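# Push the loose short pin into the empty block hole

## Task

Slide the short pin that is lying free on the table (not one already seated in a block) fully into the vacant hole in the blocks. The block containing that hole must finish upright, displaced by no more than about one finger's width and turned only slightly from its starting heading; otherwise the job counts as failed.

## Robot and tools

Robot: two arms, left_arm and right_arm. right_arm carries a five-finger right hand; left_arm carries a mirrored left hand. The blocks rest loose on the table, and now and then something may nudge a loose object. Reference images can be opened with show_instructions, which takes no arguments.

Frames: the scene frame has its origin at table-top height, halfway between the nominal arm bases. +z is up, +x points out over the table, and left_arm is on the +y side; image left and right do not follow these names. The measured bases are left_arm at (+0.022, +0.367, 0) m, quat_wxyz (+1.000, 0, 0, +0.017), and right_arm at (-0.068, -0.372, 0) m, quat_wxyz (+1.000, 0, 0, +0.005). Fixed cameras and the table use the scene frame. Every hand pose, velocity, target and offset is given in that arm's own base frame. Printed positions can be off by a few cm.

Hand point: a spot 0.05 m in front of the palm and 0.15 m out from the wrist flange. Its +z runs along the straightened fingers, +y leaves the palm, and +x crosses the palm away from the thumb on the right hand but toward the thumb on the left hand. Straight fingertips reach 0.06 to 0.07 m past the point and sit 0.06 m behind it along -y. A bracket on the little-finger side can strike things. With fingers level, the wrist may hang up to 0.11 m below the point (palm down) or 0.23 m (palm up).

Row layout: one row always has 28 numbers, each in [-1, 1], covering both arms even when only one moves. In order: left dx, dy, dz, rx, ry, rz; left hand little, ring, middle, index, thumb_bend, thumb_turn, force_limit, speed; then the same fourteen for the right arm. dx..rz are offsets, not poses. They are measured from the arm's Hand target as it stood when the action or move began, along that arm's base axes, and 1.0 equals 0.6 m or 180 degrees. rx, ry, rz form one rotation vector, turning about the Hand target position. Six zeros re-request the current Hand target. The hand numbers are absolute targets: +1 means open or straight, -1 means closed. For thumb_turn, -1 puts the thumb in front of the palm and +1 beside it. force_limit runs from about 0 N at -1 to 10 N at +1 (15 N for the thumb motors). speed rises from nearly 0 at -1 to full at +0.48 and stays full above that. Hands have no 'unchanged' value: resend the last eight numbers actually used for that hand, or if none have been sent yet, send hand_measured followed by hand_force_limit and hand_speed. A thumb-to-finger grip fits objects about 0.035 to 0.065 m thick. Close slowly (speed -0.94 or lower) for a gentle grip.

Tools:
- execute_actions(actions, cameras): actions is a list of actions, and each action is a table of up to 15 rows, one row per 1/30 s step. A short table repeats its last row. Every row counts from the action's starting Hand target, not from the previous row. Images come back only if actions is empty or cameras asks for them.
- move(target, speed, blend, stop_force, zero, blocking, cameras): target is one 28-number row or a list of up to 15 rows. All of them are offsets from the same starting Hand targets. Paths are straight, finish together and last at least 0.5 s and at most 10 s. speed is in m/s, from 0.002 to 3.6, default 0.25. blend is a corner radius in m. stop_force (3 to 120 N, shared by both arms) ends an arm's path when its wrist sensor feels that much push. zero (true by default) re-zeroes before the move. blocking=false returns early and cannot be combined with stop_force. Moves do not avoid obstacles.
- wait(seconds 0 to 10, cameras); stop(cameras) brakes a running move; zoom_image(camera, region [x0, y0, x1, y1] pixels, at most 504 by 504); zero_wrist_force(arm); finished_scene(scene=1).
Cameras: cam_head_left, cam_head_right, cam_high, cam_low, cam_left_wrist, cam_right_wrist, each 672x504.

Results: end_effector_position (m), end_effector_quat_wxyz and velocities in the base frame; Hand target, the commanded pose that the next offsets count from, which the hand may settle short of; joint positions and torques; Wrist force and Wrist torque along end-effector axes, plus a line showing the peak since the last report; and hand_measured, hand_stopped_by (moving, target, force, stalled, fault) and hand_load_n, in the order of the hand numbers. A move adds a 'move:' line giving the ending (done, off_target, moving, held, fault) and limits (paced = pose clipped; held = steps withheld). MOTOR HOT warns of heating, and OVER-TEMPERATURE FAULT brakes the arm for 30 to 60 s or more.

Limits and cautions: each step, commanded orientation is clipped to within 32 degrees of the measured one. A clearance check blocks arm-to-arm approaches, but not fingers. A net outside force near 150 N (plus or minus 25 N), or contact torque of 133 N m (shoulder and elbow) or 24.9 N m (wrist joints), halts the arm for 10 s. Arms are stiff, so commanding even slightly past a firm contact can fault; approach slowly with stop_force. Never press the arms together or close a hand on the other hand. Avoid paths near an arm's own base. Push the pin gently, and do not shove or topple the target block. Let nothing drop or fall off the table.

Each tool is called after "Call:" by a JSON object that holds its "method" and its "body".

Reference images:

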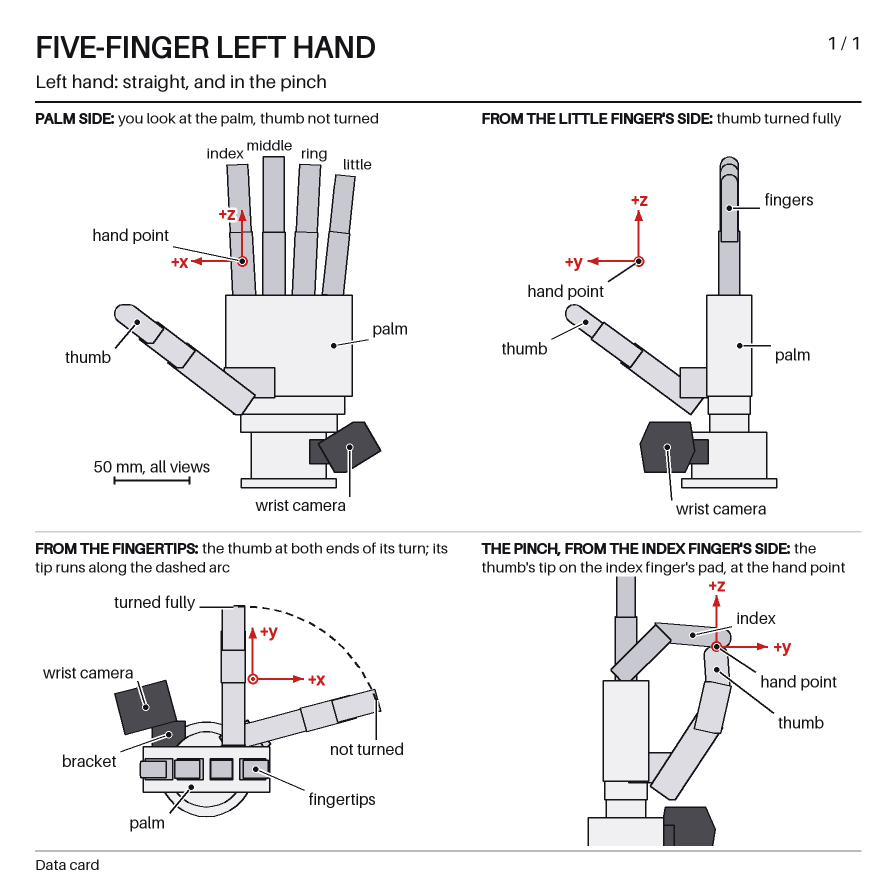

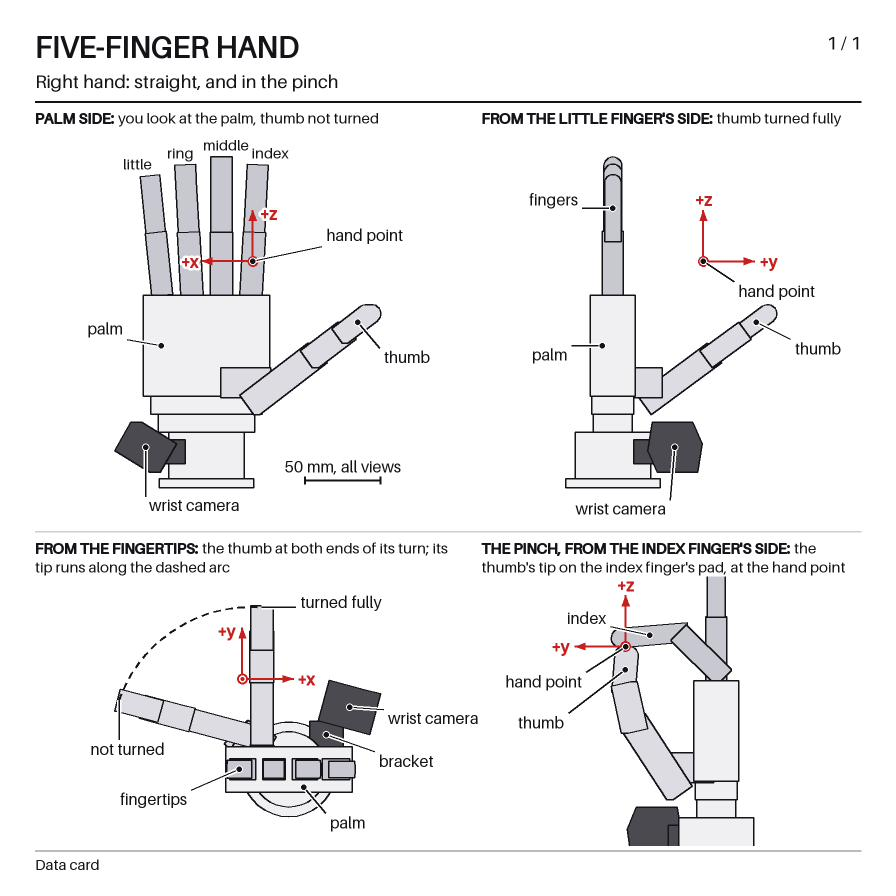

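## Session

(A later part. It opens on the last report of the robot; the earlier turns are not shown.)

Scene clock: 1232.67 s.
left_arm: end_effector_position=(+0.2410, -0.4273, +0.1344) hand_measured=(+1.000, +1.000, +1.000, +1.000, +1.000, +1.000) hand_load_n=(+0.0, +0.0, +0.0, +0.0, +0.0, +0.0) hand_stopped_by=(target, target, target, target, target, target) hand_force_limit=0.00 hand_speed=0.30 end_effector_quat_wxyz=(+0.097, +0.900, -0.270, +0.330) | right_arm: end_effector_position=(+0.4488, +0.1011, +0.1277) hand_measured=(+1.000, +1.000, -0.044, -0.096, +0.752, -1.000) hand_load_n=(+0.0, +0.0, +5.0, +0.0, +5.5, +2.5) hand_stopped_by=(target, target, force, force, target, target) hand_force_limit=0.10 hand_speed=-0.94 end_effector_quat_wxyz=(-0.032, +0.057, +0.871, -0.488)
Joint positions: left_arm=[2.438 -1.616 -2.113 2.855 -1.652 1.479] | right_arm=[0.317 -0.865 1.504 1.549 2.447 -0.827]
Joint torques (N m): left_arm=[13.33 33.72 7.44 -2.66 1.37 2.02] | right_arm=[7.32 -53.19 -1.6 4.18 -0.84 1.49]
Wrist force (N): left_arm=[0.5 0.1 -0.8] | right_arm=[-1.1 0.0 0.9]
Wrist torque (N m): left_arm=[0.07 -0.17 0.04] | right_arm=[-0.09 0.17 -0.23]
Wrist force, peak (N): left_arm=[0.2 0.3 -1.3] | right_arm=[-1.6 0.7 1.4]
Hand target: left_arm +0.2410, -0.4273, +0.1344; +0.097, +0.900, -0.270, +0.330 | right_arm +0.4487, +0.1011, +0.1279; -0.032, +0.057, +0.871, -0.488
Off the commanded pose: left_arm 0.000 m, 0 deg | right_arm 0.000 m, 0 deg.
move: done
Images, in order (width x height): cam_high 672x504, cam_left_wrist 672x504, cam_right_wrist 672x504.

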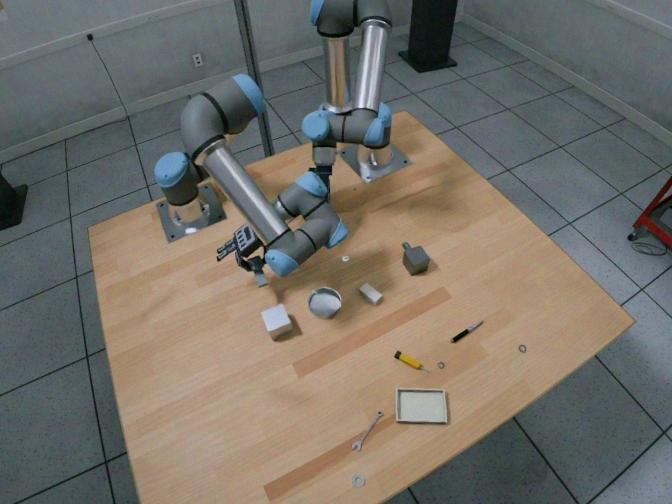

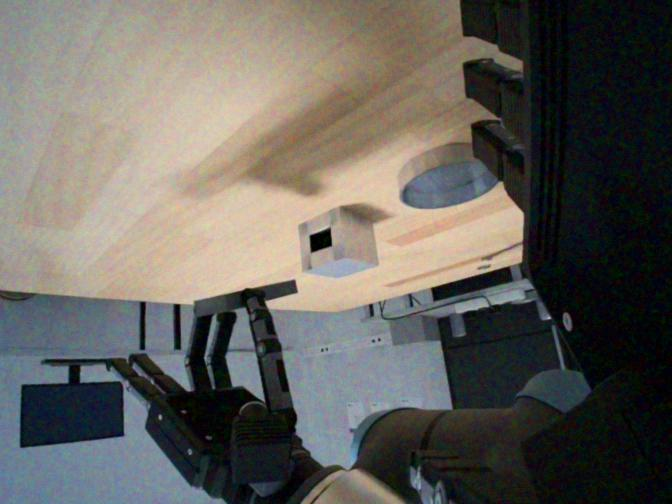

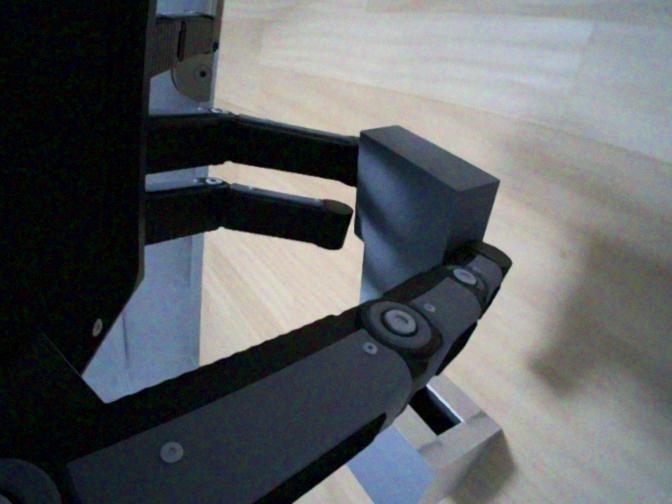

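Call:
{"method": "zoom_image", "body": {"camera": "cam_left_wrist", "region": [290, 195, 390, 285]}}

Call:
{"method": "zoom_image", "body": {"camera": "cam_right_wrist", "region": [330, 340, 520, 504]}}

Call:
{"method": "zoom_image", "body": {"camera": "cam_left_wrist", "region": [180, 260, 320, 400]}}

Scaled by 5.040 from the camera's 672x504 image, which has a finer 960x720 frame.

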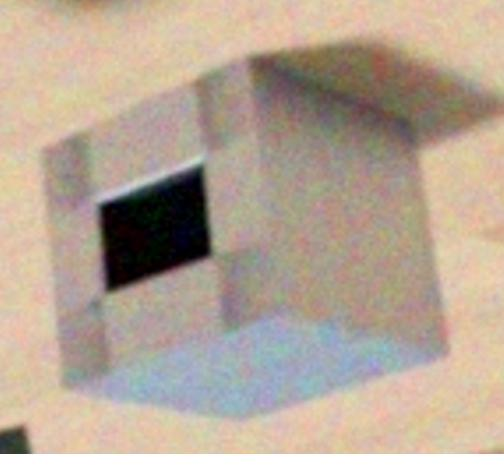

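Scaled by 2.653 from the camera's 672x504 image, which has a finer 960x720 frame.

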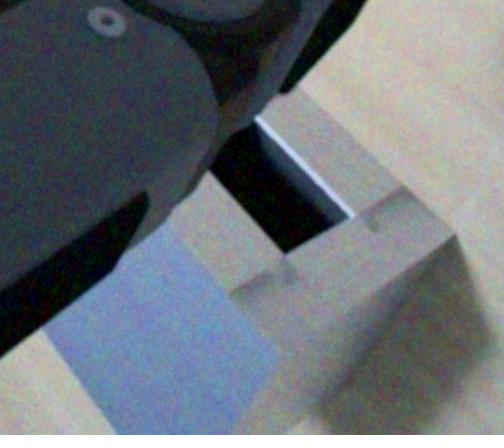

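Scaled by 3.600 from the camera's 672x504 image, which has a finer 960x720 frame.

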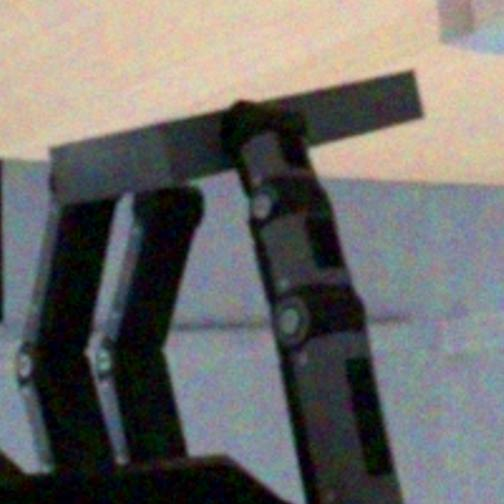

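Call:
{"method": "zoom_image", "body": {"camera": "cam_high", "region": [250, 260, 300, 345]}}

Scaled by 5.929.

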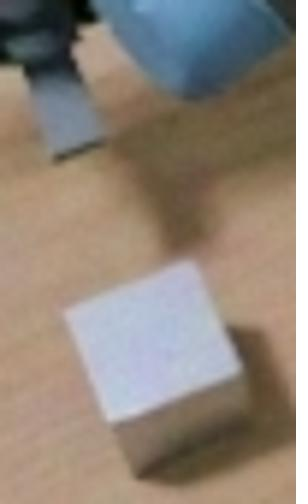

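Call:
{"method": "move", "body": {"target": [0,0,0,0,0,0,1,1,1,1,1,1,0,0.3,0,0,0,0,0,0,1,1,-0.4,-0.45,0.75,-1,0.0,-0.94], "cameras": ["cam_left_wrist","cam_right_wrist","cam_high"]}}

Call:
{"method": "zoom_image", "body": {"camera": "cam_high", "region": [245, 250, 305, 345]}}

Call:
{"method": "zoom_image", "body": {"camera": "cam_right_wrist", "region": [300, 80, 600, 504]}}

Scene clock: 1304.77 s.
left_arm: end_effector_position=(+0.2410, -0.4273, +0.1344) hand_measured=(+1.000, +1.000, +1.000, +1.000, +1.000, +1.000) hand_load_n=(+0.0, +0.0, +0.0, +0.0, +0.0, +0.0) hand_stopped_by=(target, target, target, target, target, target) hand_force_limit=0.00 hand_speed=0.30 end_effector_quat_wxyz=(+0.097, +0.900, -0.270, +0.330) | right_arm: end_effector_position=(+0.4487, +0.1011, +0.1279) hand_measured=(+1.000, +1.000, -0.044, -0.450, +0.752, -1.000) hand_load_n=(+0.0, -0.5, +5.0, +0.0, +6.0, +3.0) hand_stopped_by=(target, target, force, target, target, target) hand_force_limit=0.00 hand_speed=-0.94 end_effector_quat_wxyz=(-0.032, +0.057, +0.871, -0.488)
Joint positions: left_arm=[2.438 -1.616 -2.113 2.855 -1.652 1.479] | right_arm=[0.317 -0.865 1.504 1.549 2.447 -0.826]
Joint torques (N m): left_arm=[13.33 33.65 5.09 -2.55 1.39 2.22] | right_arm=[7.49 -55.08 -1.82 4.22 -0.32 1.47]
Wrist force (N): left_arm=[0.3 0.3 -0.9] | right_arm=[-1.1 0.3 0.9]
Wrist torque (N m): left_arm=[0.10 -0.14 0.02] | right_arm=[-0.06 0.16 -0.22]
Wrist force, peak (N): left_arm=[0.5 0.0 -1.1] | right_arm=[-1.5 0.1 0.8]
Hand target: left_arm +0.2410, -0.4273, +0.1344; +0.097, +0.900, -0.270, +0.330 | right_arm +0.4487, +0.1011, +0.1279; -0.032, +0.057, +0.871, -0.488
Off the commanded pose: left_arm 0.000 m, 0 deg | right_arm 0.000 m, 0 deg.
move: done
Images, in order (width x height): cam_high 672x504, cam_left_wrist 672x504, cam_right_wrist 672x504.

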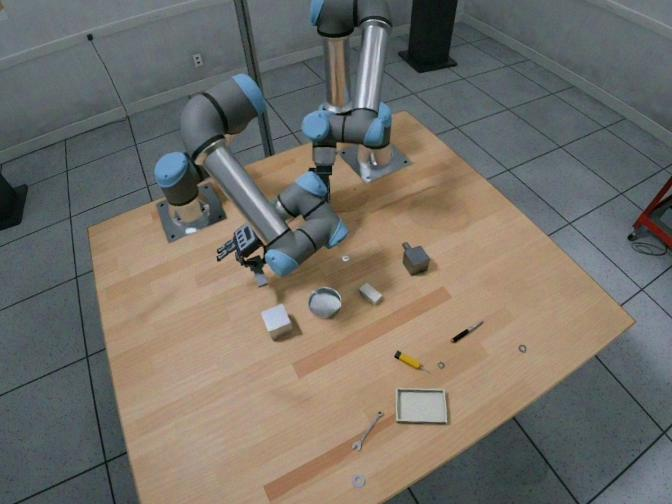

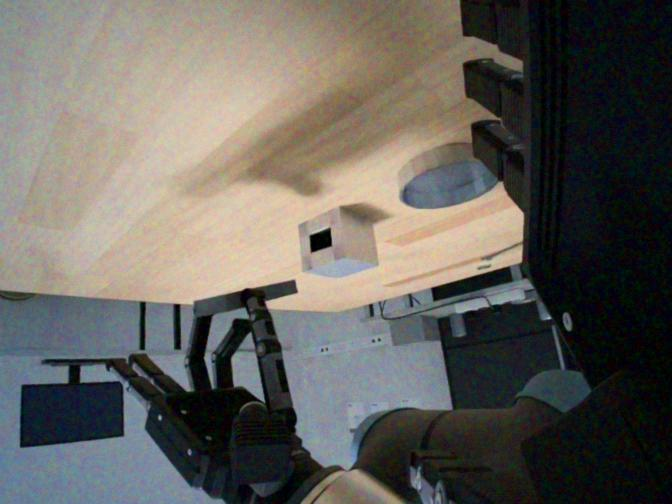

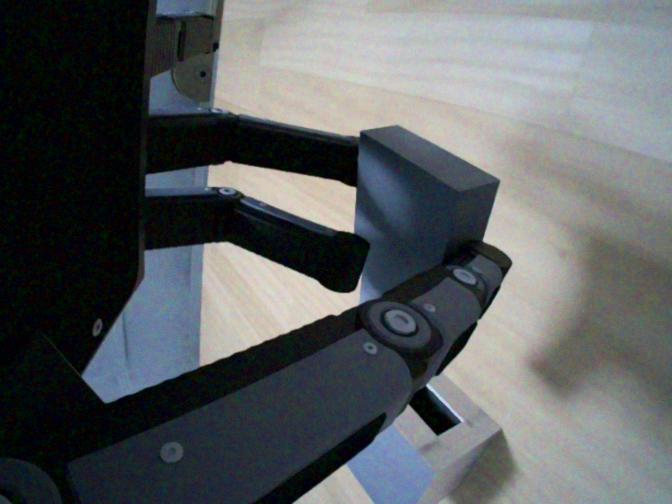

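Scaled by 5.305.

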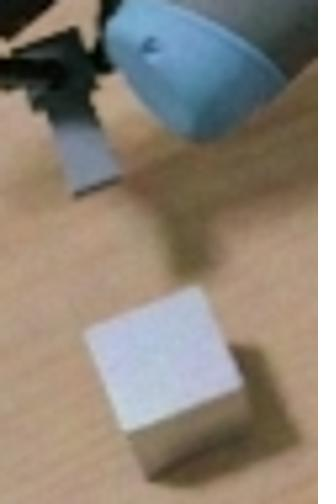

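Scaled by 1.189 from the camera's 672x504 image, which has a finer 960x720 frame.

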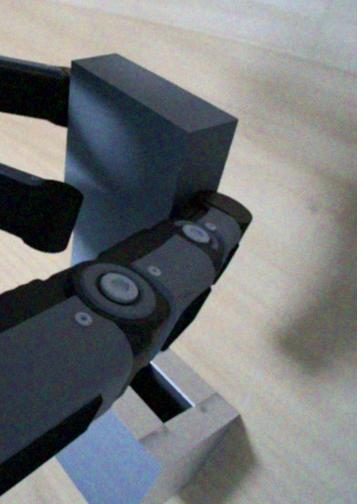

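Call:
{"method": "move", "body": {"target": [0,0,0,0,0,0,1,1,1,1,1,1,0,0.3,0,0,0,0,0,0,1,1,-0.4,-0.75,0.75,-1,-0.3,-0.94], "cameras": ["cam_right_wrist","cam_high"]}}

Call:
{"method": "zoom_image", "body": {"camera": "cam_high", "region": [245, 250, 305, 345]}}

Call:
{"method": "zoom_image", "body": {"camera": "cam_right_wrist", "region": [300, 80, 600, 504]}}

Scene clock: 1325.03 s.
left_arm: end_effector_position=(+0.2410, -0.4273, +0.1344) hand_measured=(+1.000, +1.000, +1.000, +1.000, +1.000, +1.000) hand_load_n=(+0.0, +0.0, +0.0, +0.0, +0.0, +0.0) hand_stopped_by=(target, target, target, target, target, target) hand_force_limit=0.00 hand_speed=0.30 end_effector_quat_wxyz=(+0.097, +0.900, -0.270, +0.330) | right_arm: end_effector_position=(+0.4487, +0.1011, +0.1279) hand_measured=(+1.000, +1.000, -0.044, -0.750, +0.752, -1.000) hand_load_n=(+0.0, +0.0, +5.5, +0.0, +6.0, +2.5) hand_stopped_by=(target, target, force, target, target, target) hand_force_limit=-0.30 hand_speed=-0.94 end_effector_quat_wxyz=(-0.032, +0.057, +0.871, -0.488)
Joint positions: left_arm=[2.438 -1.616 -2.113 2.855 -1.652 1.479] | right_arm=[0.317 -0.865 1.504 1.549 2.447 -0.826]
Joint torques (N m): left_arm=[12.93 34.53 6.19 -2.64 1.4 2.2] | right_arm=[5.91 -54.28 -2.28 4.19 0.17 1.34]
Wrist force (N): left_arm=[0.2 0.0 -1.0] | right_arm=[-1.2 0.3 0.8]
Wrist torque (N m): left_arm=[0.07 -0.13 0.02] | right_arm=[-0.05 0.18 -0.23]
Wrist force, peak (N): left_arm=[0.3 0.0 -1.1] | right_arm=[-1.4 0.2 0.9]
Hand target: left_arm +0.2410, -0.4273, +0.1344; +0.097, +0.900, -0.270, +0.330 | right_arm +0.4487, +0.1011, +0.1279; -0.032, +0.057, +0.871, -0.488
Off the commanded pose: left_arm 0.000 m, 0 deg | right_arm 0.000 m, 0 deg.
move: done
Images, in order (width x height): cam_high 672x504, cam_right_wrist 672x504.

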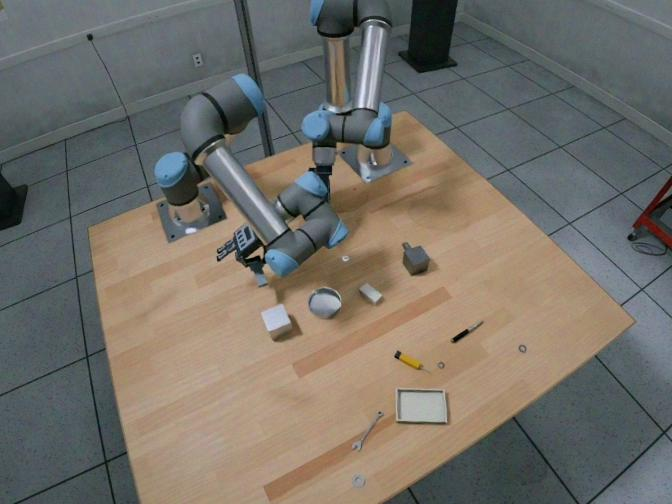

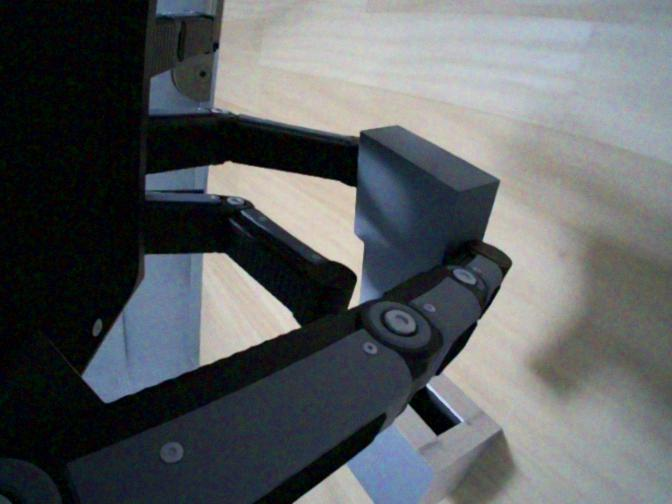

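Scaled by 5.305.

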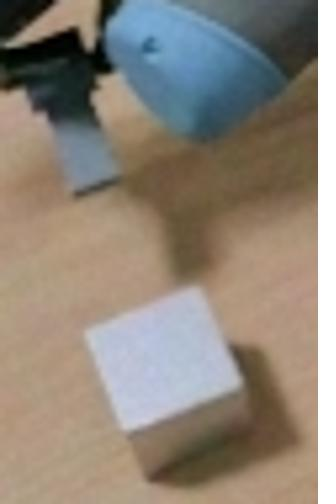

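Scaled by 1.189 from the camera's 672x504 image, which has a finer 960x720 frame.

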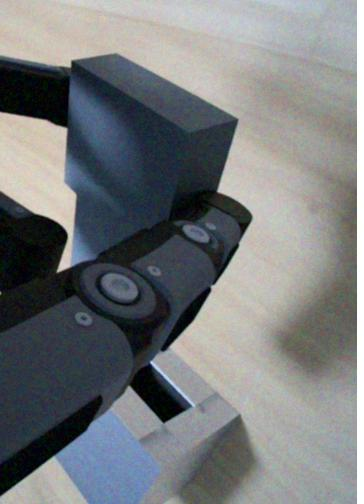

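Call:
{"method": "move", "body": {"target": [[0,0,0,0,0,0,1,1,1,1,1,1,0,0.3,0,0,0,0,0,0,1,1,-0.4,0.3,0.75,-1,0,-0.6],[0,0,0,0,0,0,1,1,1,1,1,1,0,0.3,0,0,-0.155,0,0,0,1,1,-0.4,0.3,0.75,-1,0,-0.6]], "speed": 0.08}}

Call:
{"method": "move", "body": {"target": [0,0,0,0,0,0,1,1,1,1,1,1,0,0.3,0,0,-0.04,0,0,0,1,1,-0.4,0.3,0.75,-1,0,-0.6], "speed": 0.008, "stop_force": 3, "cameras": ["cam_right_wrist","cam_high"]}}

Scene clock: 1349.10 s.
left_arm: end_effector_position=(+0.2410, -0.4273, +0.1344) hand_measured=(+1.000, +1.000, +1.000, +1.000, +1.000, +1.000) hand_load_n=(+0.0, +0.0, +0.0, +0.0, +0.0, +0.0) hand_stopped_by=(target, target, target, target, target, target) hand_force_limit=0.00 hand_speed=0.30 end_effector_quat_wxyz=(+0.097, +0.900, -0.270, +0.330) | right_arm: end_effector_position=(+0.4487, +0.1011, +0.0351) hand_measured=(+1.000, +1.000, -0.044, +0.300, +0.752, -1.000) hand_load_n=(+0.0, +0.0, +4.5, +0.0, +5.5, +2.5) hand_stopped_by=(target, target, force, target, target, target) hand_force_limit=0.00 hand_speed=-0.60 end_effector_quat_wxyz=(-0.032, +0.057, +0.871, -0.488)
Joint positions: left_arm=[2.438 -1.616 -2.113 2.855 -1.652 1.479] | right_arm=[0.317 -0.72 1.528 1.38 2.447 -0.826]
Joint torques (N m): left_arm=[12.99 33.67 6.63 -2.55 1.41 1.92] | right_arm=[-3.56 -38.28 -25.11 1.4 2.83 -1.25]
Wrist force (N): left_arm=[0.4 -0.1 -0.8] | right_arm=[-1.1 -0.1 0.6]
Wrist torque (N m): left_arm=[0.04 -0.16 0.04] | right_arm=[-0.08 0.16 -0.19]
Wrist force, peak (N): left_arm=[0.5 0.0 -1.1] | right_arm=[-1.3 0.1 0.9]
Hand target: left_arm +0.2410, -0.4273, +0.1344; +0.097, +0.900, -0.270, +0.330 | right_arm +0.4487, +0.1011, +0.0349; -0.032, +0.057, +0.871, -0.488
Off the commanded pose: left_arm 0.000 m, 0 deg | right_arm 0.000 m, 0 deg.
move: done

Scene clock: 1351.70 s.
left_arm: end_effector_position=(+0.2410, -0.4273, +0.1344) hand_measured=(+1.000, +1.000, +1.000, +1.000, +1.000, +1.000) hand_load_n=(+0.0, +0.0, +0.0, +0.0, +0.0, +0.0) hand_stopped_by=(target, target, target, target, target, target) hand_force_limit=0.00 hand_speed=0.30 end_effector_quat_wxyz=(+0.097, +0.900, -0.270, +0.330) | right_arm: end_effector_position=(+0.4487, +0.1011, +0.0235) hand_measured=(+1.000, +1.000, -0.044, +0.300, +0.752, -1.000) hand_load_n=(+0.0, +0.0, +4.0, +0.0, +5.0, +1.5) hand_stopped_by=(target, target, force, target, target, target) hand_force_limit=0.00 hand_speed=-0.60 end_effector_quat_wxyz=(-0.032, +0.057, +0.871, -0.488)
Joint positions: left_arm=[2.438 -1.616 -2.113 2.855 -1.652 1.479] | right_arm=[0.317 -0.701 1.528 1.36 2.447 -0.826]
Joint torques (N m): left_arm=[12.76 34.56 6.27 -2.36 1.3 1.79] | right_arm=[-4.16 -56.46 -12.14 3.86 -0.57 -1.29]
Wrist force (N): left_arm=[0.4 0.1 -0.7] | right_arm=[-1.1 0.0 0.7]
Wrist torque (N m): left_arm=[0.07 -0.15 0.03] | right_arm=[-0.09 0.16 -0.19]
Wrist force, peak (N): left_arm=[0.3 0.2 -1.1] | right_arm=[-0.8 -6.1 -2.5]
Hand target: left_arm +0.2410, -0.4273, +0.1344; +0.097, +0.900, -0.270, +0.330 | right_arm +0.4487, +0.1011, +0.0235; -0.032, +0.057, +0.871, -0.488 (not the last commanded pose)
Off the commanded pose: left_arm 0.000 m, 0 deg | right_arm 0.013 m, 0 deg.
move: contact (right_arm)
Images, in order (width x height): cam_high 672x504, cam_right_wrist 672x504.

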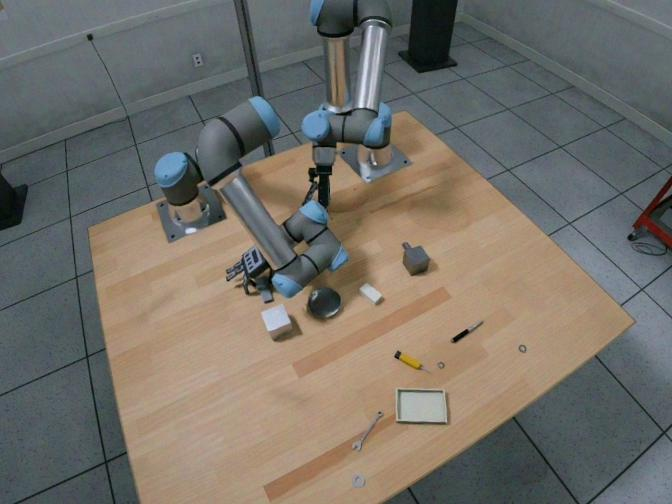

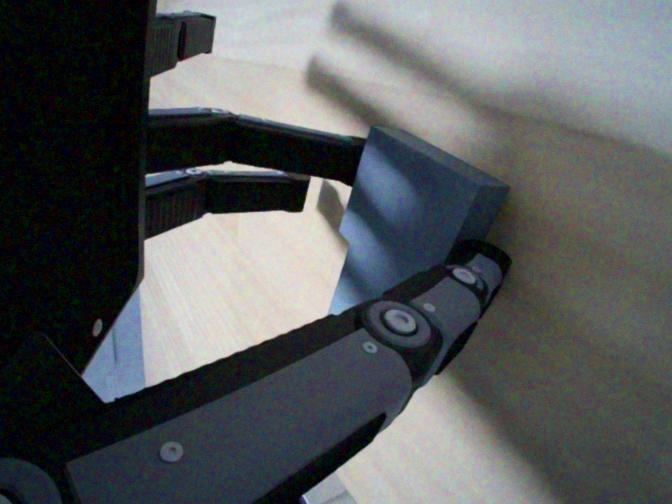

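Call:
{"method": "move", "body": {"target": [0,0,0,0,0,0,1,1,1,1,1,1,0,0.3,0,0,0,0,0,0,1,1,-0.4,-0.5,0.75,-1,0.2,-0.94]}}

Call:
{"method": "move", "body": {"target": [0,0,0,0,0,0,1,1,1,1,1,1,0,0.3,0,0,0,0,0,0,1,1,-0.45,-0.55,0.75,-1,0.6,-0.95], "cameras": ["cam_right_wrist","cam_left_wrist"]}}

Scene clock: 1364.83 s.
left_arm: end_effector_position=(+0.2410, -0.4273, +0.1344) hand_measured=(+1.000, +1.000, +1.000, +1.000, +1.000, +1.000) hand_load_n=(+0.0, +0.0, +0.0, +0.0, +0.0, +0.0) hand_stopped_by=(target, target, target, target, target, target) hand_force_limit=0.00 hand_speed=0.30 end_effector_quat_wxyz=(+0.097, +0.900, -0.270, +0.330) | right_arm: end_effector_position=(+0.4487, +0.1011, +0.0235) hand_measured=(+1.000, +1.000, -0.046, -0.088, +0.752, -1.000) hand_load_n=(+0.0, +0.0, +1.0, +7.0, +8.0, -1.0) hand_stopped_by=(target, target, force, force, target, target) hand_force_limit=0.20 hand_speed=-0.94 end_effector_quat_wxyz=(-0.032, +0.057, +0.871, -0.488)
Joint positions: left_arm=[2.438 -1.616 -2.113 2.855 -1.652 1.479] | right_arm=[0.317 -0.701 1.528 1.36 2.447 -0.826]
Joint torques (N m): left_arm=[12.4 33.51 7.2 -2.63 0.98 1.86] | right_arm=[-3.59 -55.13 0.19 3.91 -0.47 -1.41]
Wrist force (N): left_arm=[0.2 0.2 -0.8] | right_arm=[-1.2 -1.9 -0.4]
Wrist torque (N m): left_arm=[0.08 -0.12 0.02] | right_arm=[-0.19 0.18 -0.23]
Wrist force, peak (N): left_arm=[0.2 0.3 -1.2] | right_arm=[-1.4 -2.3 -0.3]
Hand target: left_arm +0.2410, -0.4273, +0.1344; +0.097, +0.900, -0.270, +0.330 | right_arm +0.4487, +0.1011, +0.0235; -0.032, +0.057, +0.871, -0.488
Off the commanded pose: left_arm 0.000 m, 0 deg | right_arm 0.000 m, 0 deg.
move: done

Scene clock: 1365.33 s.
left_arm: end_effector_position=(+0.2410, -0.4273, +0.1344) hand_measured=(+1.000, +1.000, +1.000, +1.000, +1.000, +1.000) hand_load_n=(+0.0, +0.0, +0.0, +0.0, +0.0, +0.0) hand_stopped_by=(target, target, target, target, target, target) hand_force_limit=0.00 hand_speed=0.30 end_effector_quat_wxyz=(+0.097, +0.900, -0.270, +0.330) | right_arm: end_effector_position=(+0.4487, +0.1011, +0.0235) hand_measured=(+1.000, +1.000, -0.066, -0.094, +0.752, -1.000) hand_load_n=(+0.0, +0.0, +9.0, +5.5, +12.5, +0.5) hand_stopped_by=(target, target, force, force, target, target) hand_force_limit=0.60 hand_speed=-0.95 end_effector_quat_wxyz=(-0.032, +0.057, +0.871, -0.488)
Joint positions: left_arm=[2.438 -1.616 -2.113 2.855 -1.652 1.479] | right_arm=[0.317 -0.701 1.528 1.361 2.447 -0.826]
Joint torques (N m): left_arm=[12.59 34.4 7.99 -2.31 1.39 2.1] | right_arm=[-4.24 -51.98 -0.08 2.09 -0.6 -1.27]
Wrist force (N): left_arm=[0.4 0.1 -1.0] | right_arm=[-0.6 -7.1 -2.4]
Wrist torque (N m): left_arm=[0.08 -0.16 0.03] | right_arm=[-0.49 0.20 -0.33]
Wrist force, peak (N): left_arm=[0.4 0.1 -1.0] | right_arm=[-0.4 -7.5 -2.0]
Hand target: left_arm +0.2410, -0.4273, +0.1344; +0.097, +0.900, -0.270, +0.330 | right_arm +0.4487, +0.1011, +0.0235; -0.032, +0.057, +0.871, -0.488
Off the commanded pose: left_arm 0.000 m, 0 deg | right_arm 0.000 m, 0 deg.
move: done
Images, in order (width x height): cam_left_wrist 672x504, cam_right_wrist 672x504.

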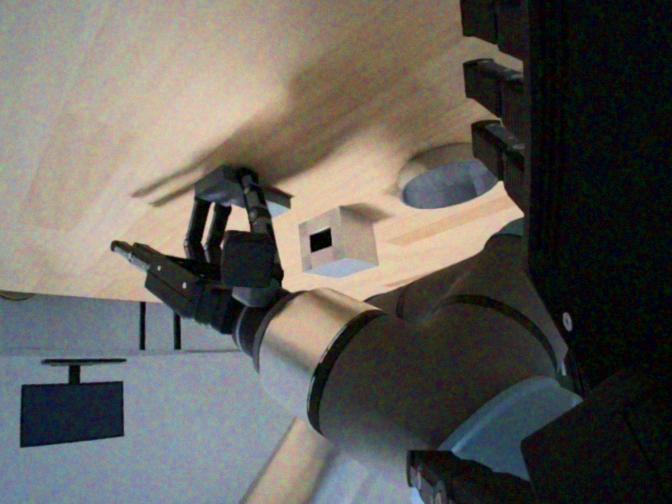

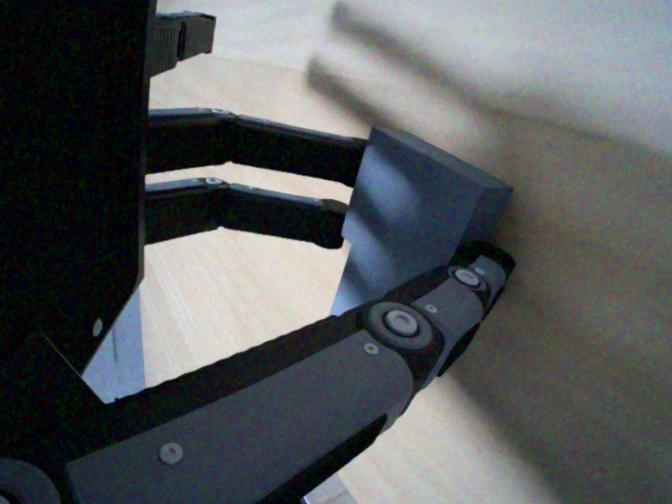

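Call:
{"method": "move", "body": {"target": [0,0,0,0,0,0,1,1,1,1,1,1,0,0.3,0.02,0,0.0425,0,0,0,1,1,-0.45,-0.55,0.75,-1,0.6,-0.95], "speed": 0.05, "cameras": ["cam_high","cam_low","cam_left_wrist","cam_right_wrist"]}}

Call:
{"method": "zoom_image", "body": {"camera": "cam_high", "region": [255, 275, 300, 340]}}

Call:
{"method": "zoom_image", "body": {"camera": "cam_left_wrist", "region": [190, 160, 390, 290]}}

Call:
{"method": "zoom_image", "body": {"camera": "cam_right_wrist", "region": [200, 240, 520, 504]}}

Scene clock: 1380.73 s.
left_arm: end_effector_position=(+0.2410, -0.4273, +0.1344) hand_measured=(+1.000, +1.000, +1.000, +1.000, +1.000, +1.000) hand_load_n=(+0.0, +0.0, +0.0, +0.0, +0.0, +0.0) hand_stopped_by=(target, target, target, target, target, target) hand_force_limit=0.00 hand_speed=0.30 end_effector_quat_wxyz=(+0.097, +0.900, -0.270, +0.330) | right_arm: end_effector_position=(+0.4606, +0.1011, +0.0488) hand_measured=(+1.000, +1.000, -0.066, -0.094, +0.754, -1.000) hand_load_n=(+0.0, -0.5, +7.5, +4.5, +13.5, +1.5) hand_stopped_by=(target, target, force, force, target, target) hand_force_limit=0.60 hand_speed=-0.95 end_effector_quat_wxyz=(-0.032, +0.057, +0.871, -0.488) end_effector_velocity=(+0.001, +0.001, +0.002) end_effector_angular_velocity=(+0.000, +0.001, +0.001)
Joint positions: left_arm=[2.438 -1.616 -2.113 2.855 -1.652 1.479] | right_arm=[0.31 -0.726 1.489 1.418 2.451 -0.836]
Joint velocities: left_arm=[within noise] | right_arm=[0.001 -0.002 -0.003 0.005 0 -0.001]
Joint torques (N m): left_arm=[11.45 33.02 6.94 -2.3 1.15 1.88] | right_arm=[-4.93 -56.35 -25.3 4.24 3.23 -1.53]
Wrist force (N): left_arm=[0.4 0.1 -0.8] | right_arm=[-1.0 0.3 0.8]
Wrist torque (N m): left_arm=[0.07 -0.16 0.03] | right_arm=[-0.06 0.15 0.01]
Wrist force, peak (N): left_arm=[0.4 0.0 -1.2] | right_arm=[-0.7 -7.3 -2.4]
Hand target: left_arm +0.2410, -0.4273, +0.1344; +0.097, +0.900, -0.270, +0.330 | right_arm +0.4607, +0.1011, +0.0490; -0.032, +0.057, +0.871, -0.488
Off the commanded pose: left_arm 0.000 m, 0 deg | right_arm 0.000 m, 0 deg.
move: done
Images, in order (width x height): cam_high 672x504, cam_low 672x504, cam_left_wrist 672x504, cam_right_wrist 672x504.

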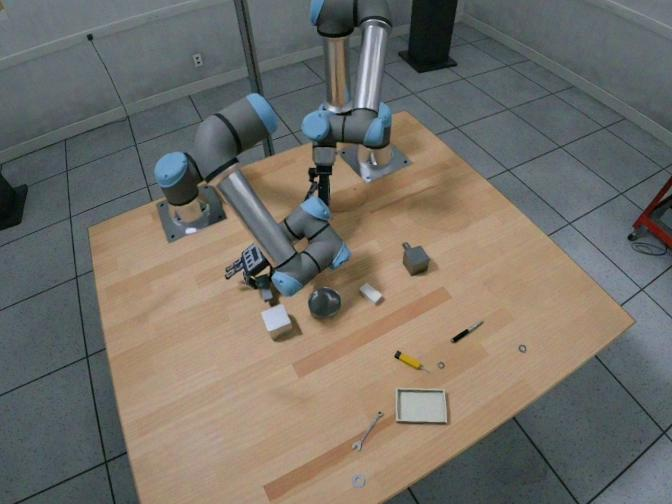

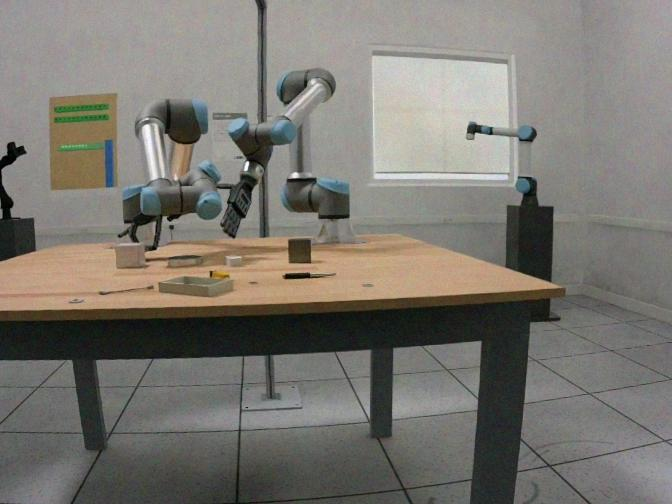

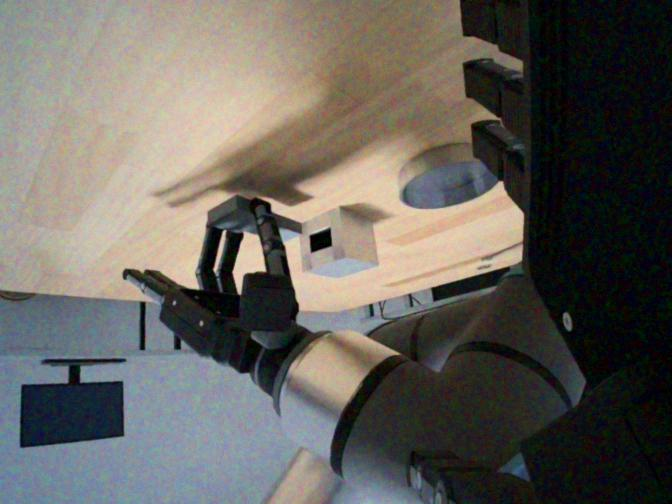

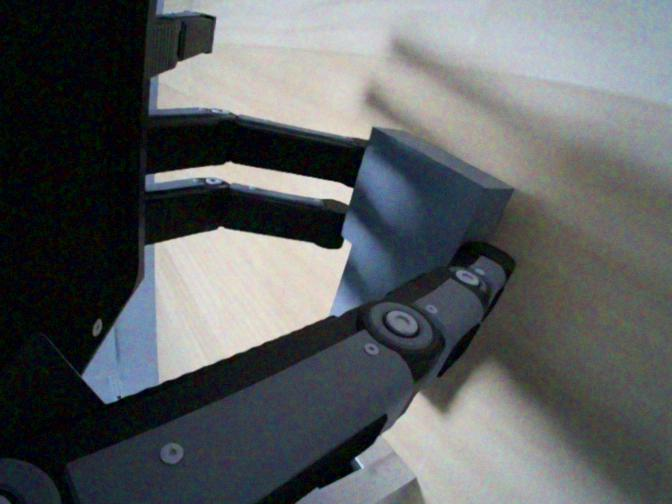

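Scaled by 7.754.

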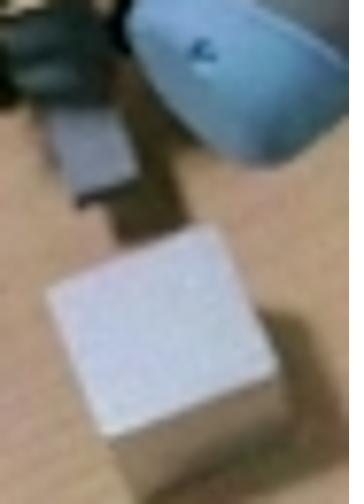

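Scaled by 2.520 from the camera's 672x504 image, which has a finer 960x720 frame.

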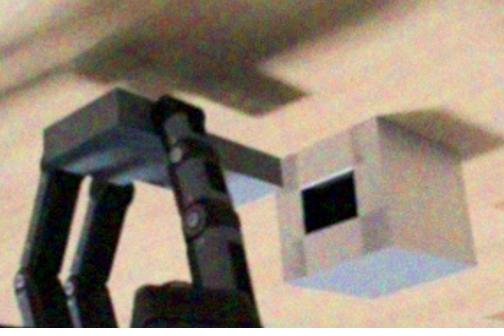

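Scaled by 1.575 from the camera's 672x504 image, which has a finer 960x720 frame.

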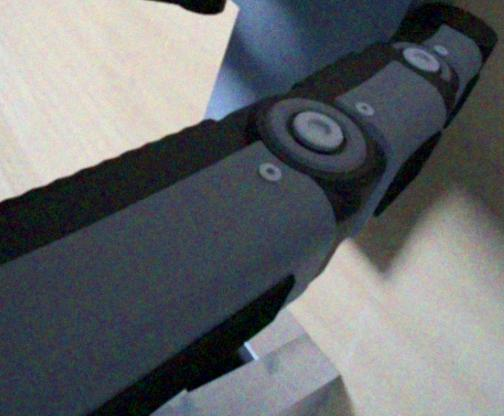

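Call:
{"method": "zoom_image", "body": {"camera": "cam_left_wrist", "region": [260, 195, 390, 285]}}

Scaled by 3.877 from the camera's 672x504 image, which has a finer 960x720 frame.

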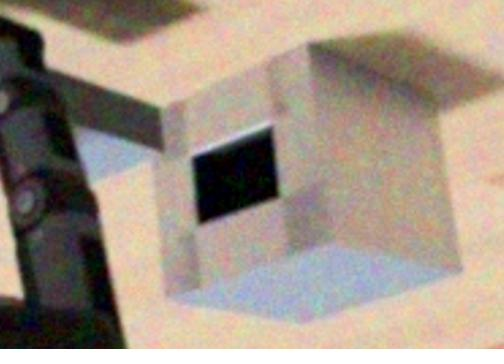

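Call:
{"method": "zoom_image", "body": {"camera": "cam_left_wrist", "region": [200, 185, 310, 265]}}

Call:
{"method": "zoom_image", "body": {"camera": "cam_left_wrist", "region": [295, 195, 385, 285]}}

Call:
{"method": "zoom_image", "body": {"camera": "cam_high", "region": [255, 280, 285, 310]}}

Scaled by 4.582 from the camera's 672x504 image, which has a finer 960x720 frame.

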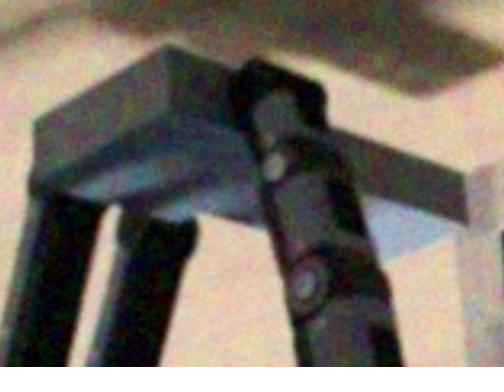

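Scaled by 5.600 from the camera's 672x504 image, which has a finer 960x720 frame.

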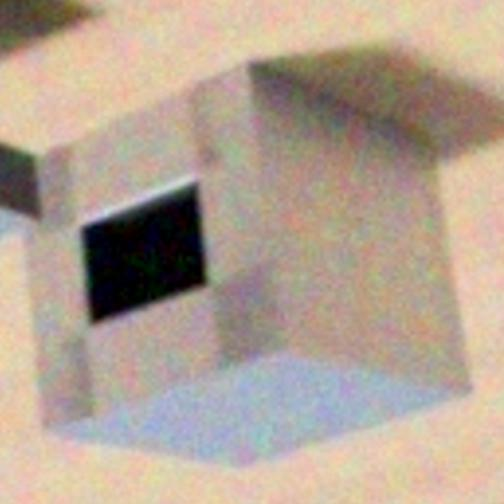

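Scaled by 16.800.

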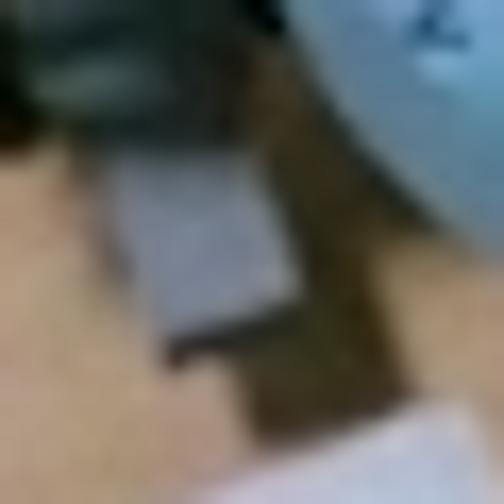

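Call:
{"method": "move", "body": {"target": [0,0,0,0,0,0,1,1,1,1,1,1,0,0.3,0.0563,-0.0095,0,0,0,0.0111,1,1,-0.45,-0.55,0.75,-1,0.6,-0.95], "speed": 0.05, "cameras": ["cam_high","cam_left_wrist","cam_right_wrist"]}}

Call:
{"method": "zoom_image", "body": {"camera": "cam_left_wrist", "region": [260, 185, 380, 275]}}

Call:
{"method": "zoom_image", "body": {"camera": "cam_high", "region": [255, 280, 300, 340]}}

Call:
{"method": "zoom_image", "body": {"camera": "cam_right_wrist", "region": [200, 240, 520, 504]}}

Scene clock: 1444.67 s.
left_arm: end_effector_position=(+0.2410, -0.4273, +0.1344) hand_measured=(+1.000, +1.000, +1.000, +1.000, +1.000, +1.000) hand_load_n=(+0.0, +0.0, +0.0, +0.0, +0.0, +0.0) hand_stopped_by=(target, target, target, target, target, target) hand_force_limit=0.00 hand_speed=0.30 end_effector_quat_wxyz=(+0.097, +0.900, -0.270, +0.330) | right_arm: end_effector_position=(+0.4944, +0.0954, +0.0490) hand_measured=(+1.000, +1.000, -0.066, -0.094, +0.754, -1.000) hand_load_n=(+0.0, +0.0, +7.5, +4.5, +13.5, +1.5) hand_stopped_by=(target, target, force, force, target, target) hand_force_limit=0.60 hand_speed=-0.95 end_effector_quat_wxyz=(-0.024, +0.042, +0.871, -0.488)
Joint positions: left_arm=[2.438 -1.616 -2.113 2.855 -1.652 1.479] | right_arm=[0.284 -0.692 1.398 1.411 2.484 -0.917]
Joint torques (N m): left_arm=[11.7 33.24 7.18 -2.58 1.36 1.89] | right_arm=[-5.23 -41.29 -25.67 1.4 3.24 -1.46]
Wrist force (N): left_arm=[0.1 0.3 -0.8] | right_arm=[-1.1 0.0 0.8]
Wrist torque (N m): left_arm=[0.11 -0.12 0.01] | right_arm=[-0.10 0.17 -0.01]
Wrist force, peak (N): left_arm=[0.5 0.0 -1.1] | right_arm=[-1.5 0.3 0.8]
Hand target: left_arm +0.2410, -0.4273, +0.1344; +0.097, +0.900, -0.270, +0.330 | right_arm +0.4945, +0.0954, +0.0490; -0.024, +0.042, +0.871, -0.488
Off the commanded pose: left_arm 0.000 m, 0 deg | right_arm 0.000 m, 0 deg.
move: done
Images, in order (width x height): cam_high 672x504, cam_left_wrist 672x504, cam_right_wrist 672x504.

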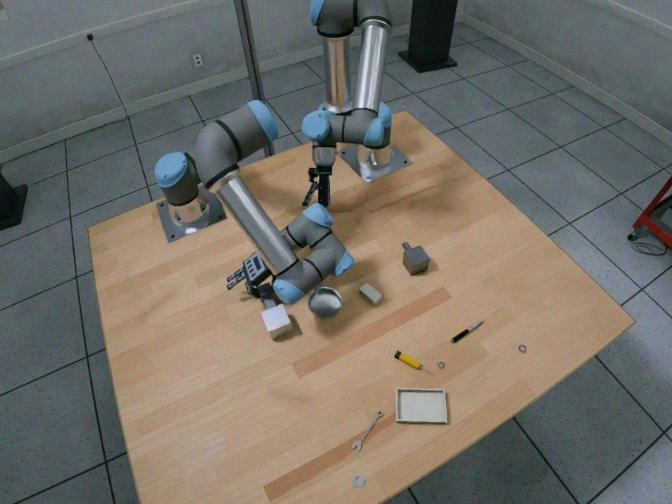

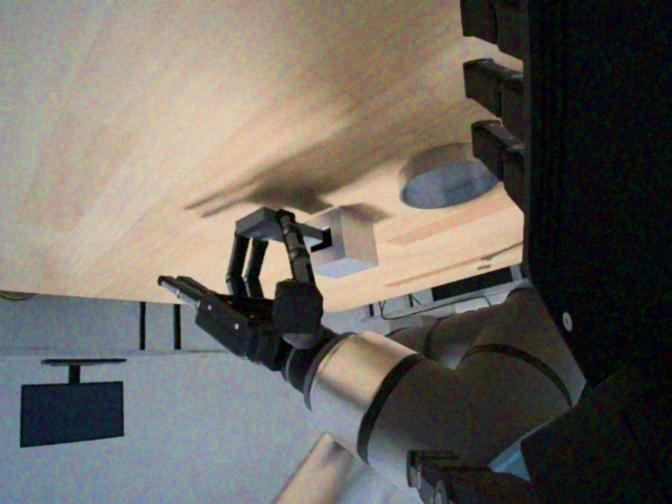

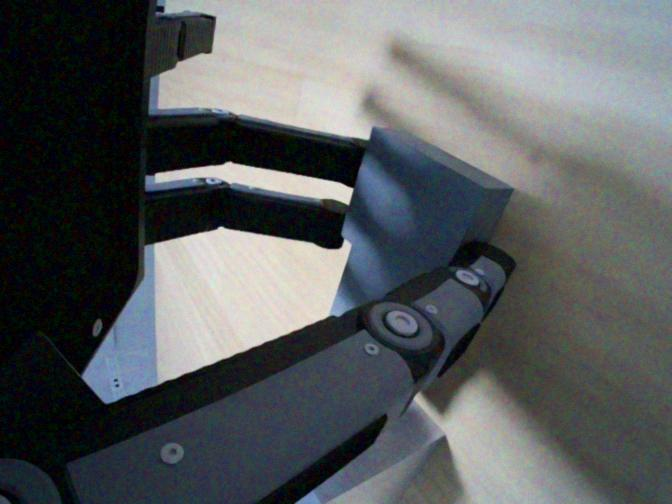

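Scaled by 4.200 from the camera's 672x504 image, which has a finer 960x720 frame.

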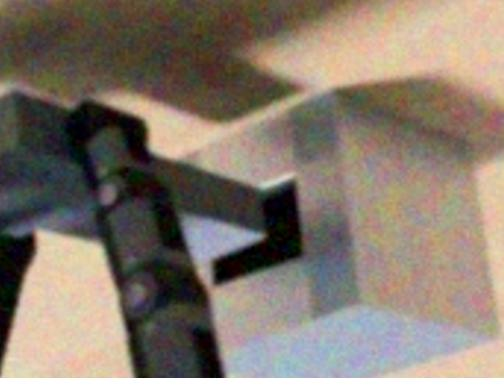

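Scaled by 8.400.

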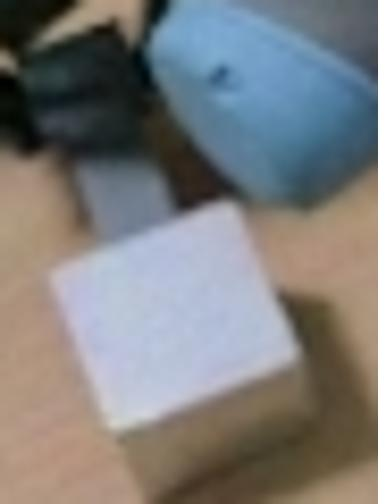

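Scaled by 1.575 from the camera's 672x504 image, which has a finer 960x720 frame.

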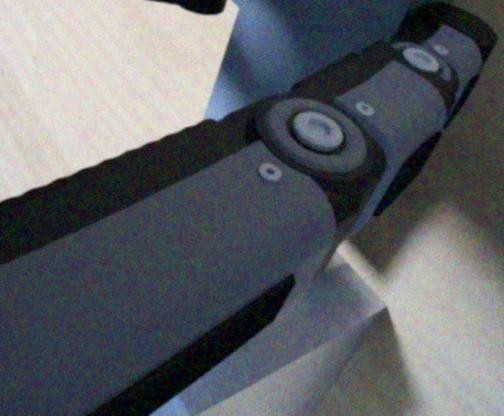

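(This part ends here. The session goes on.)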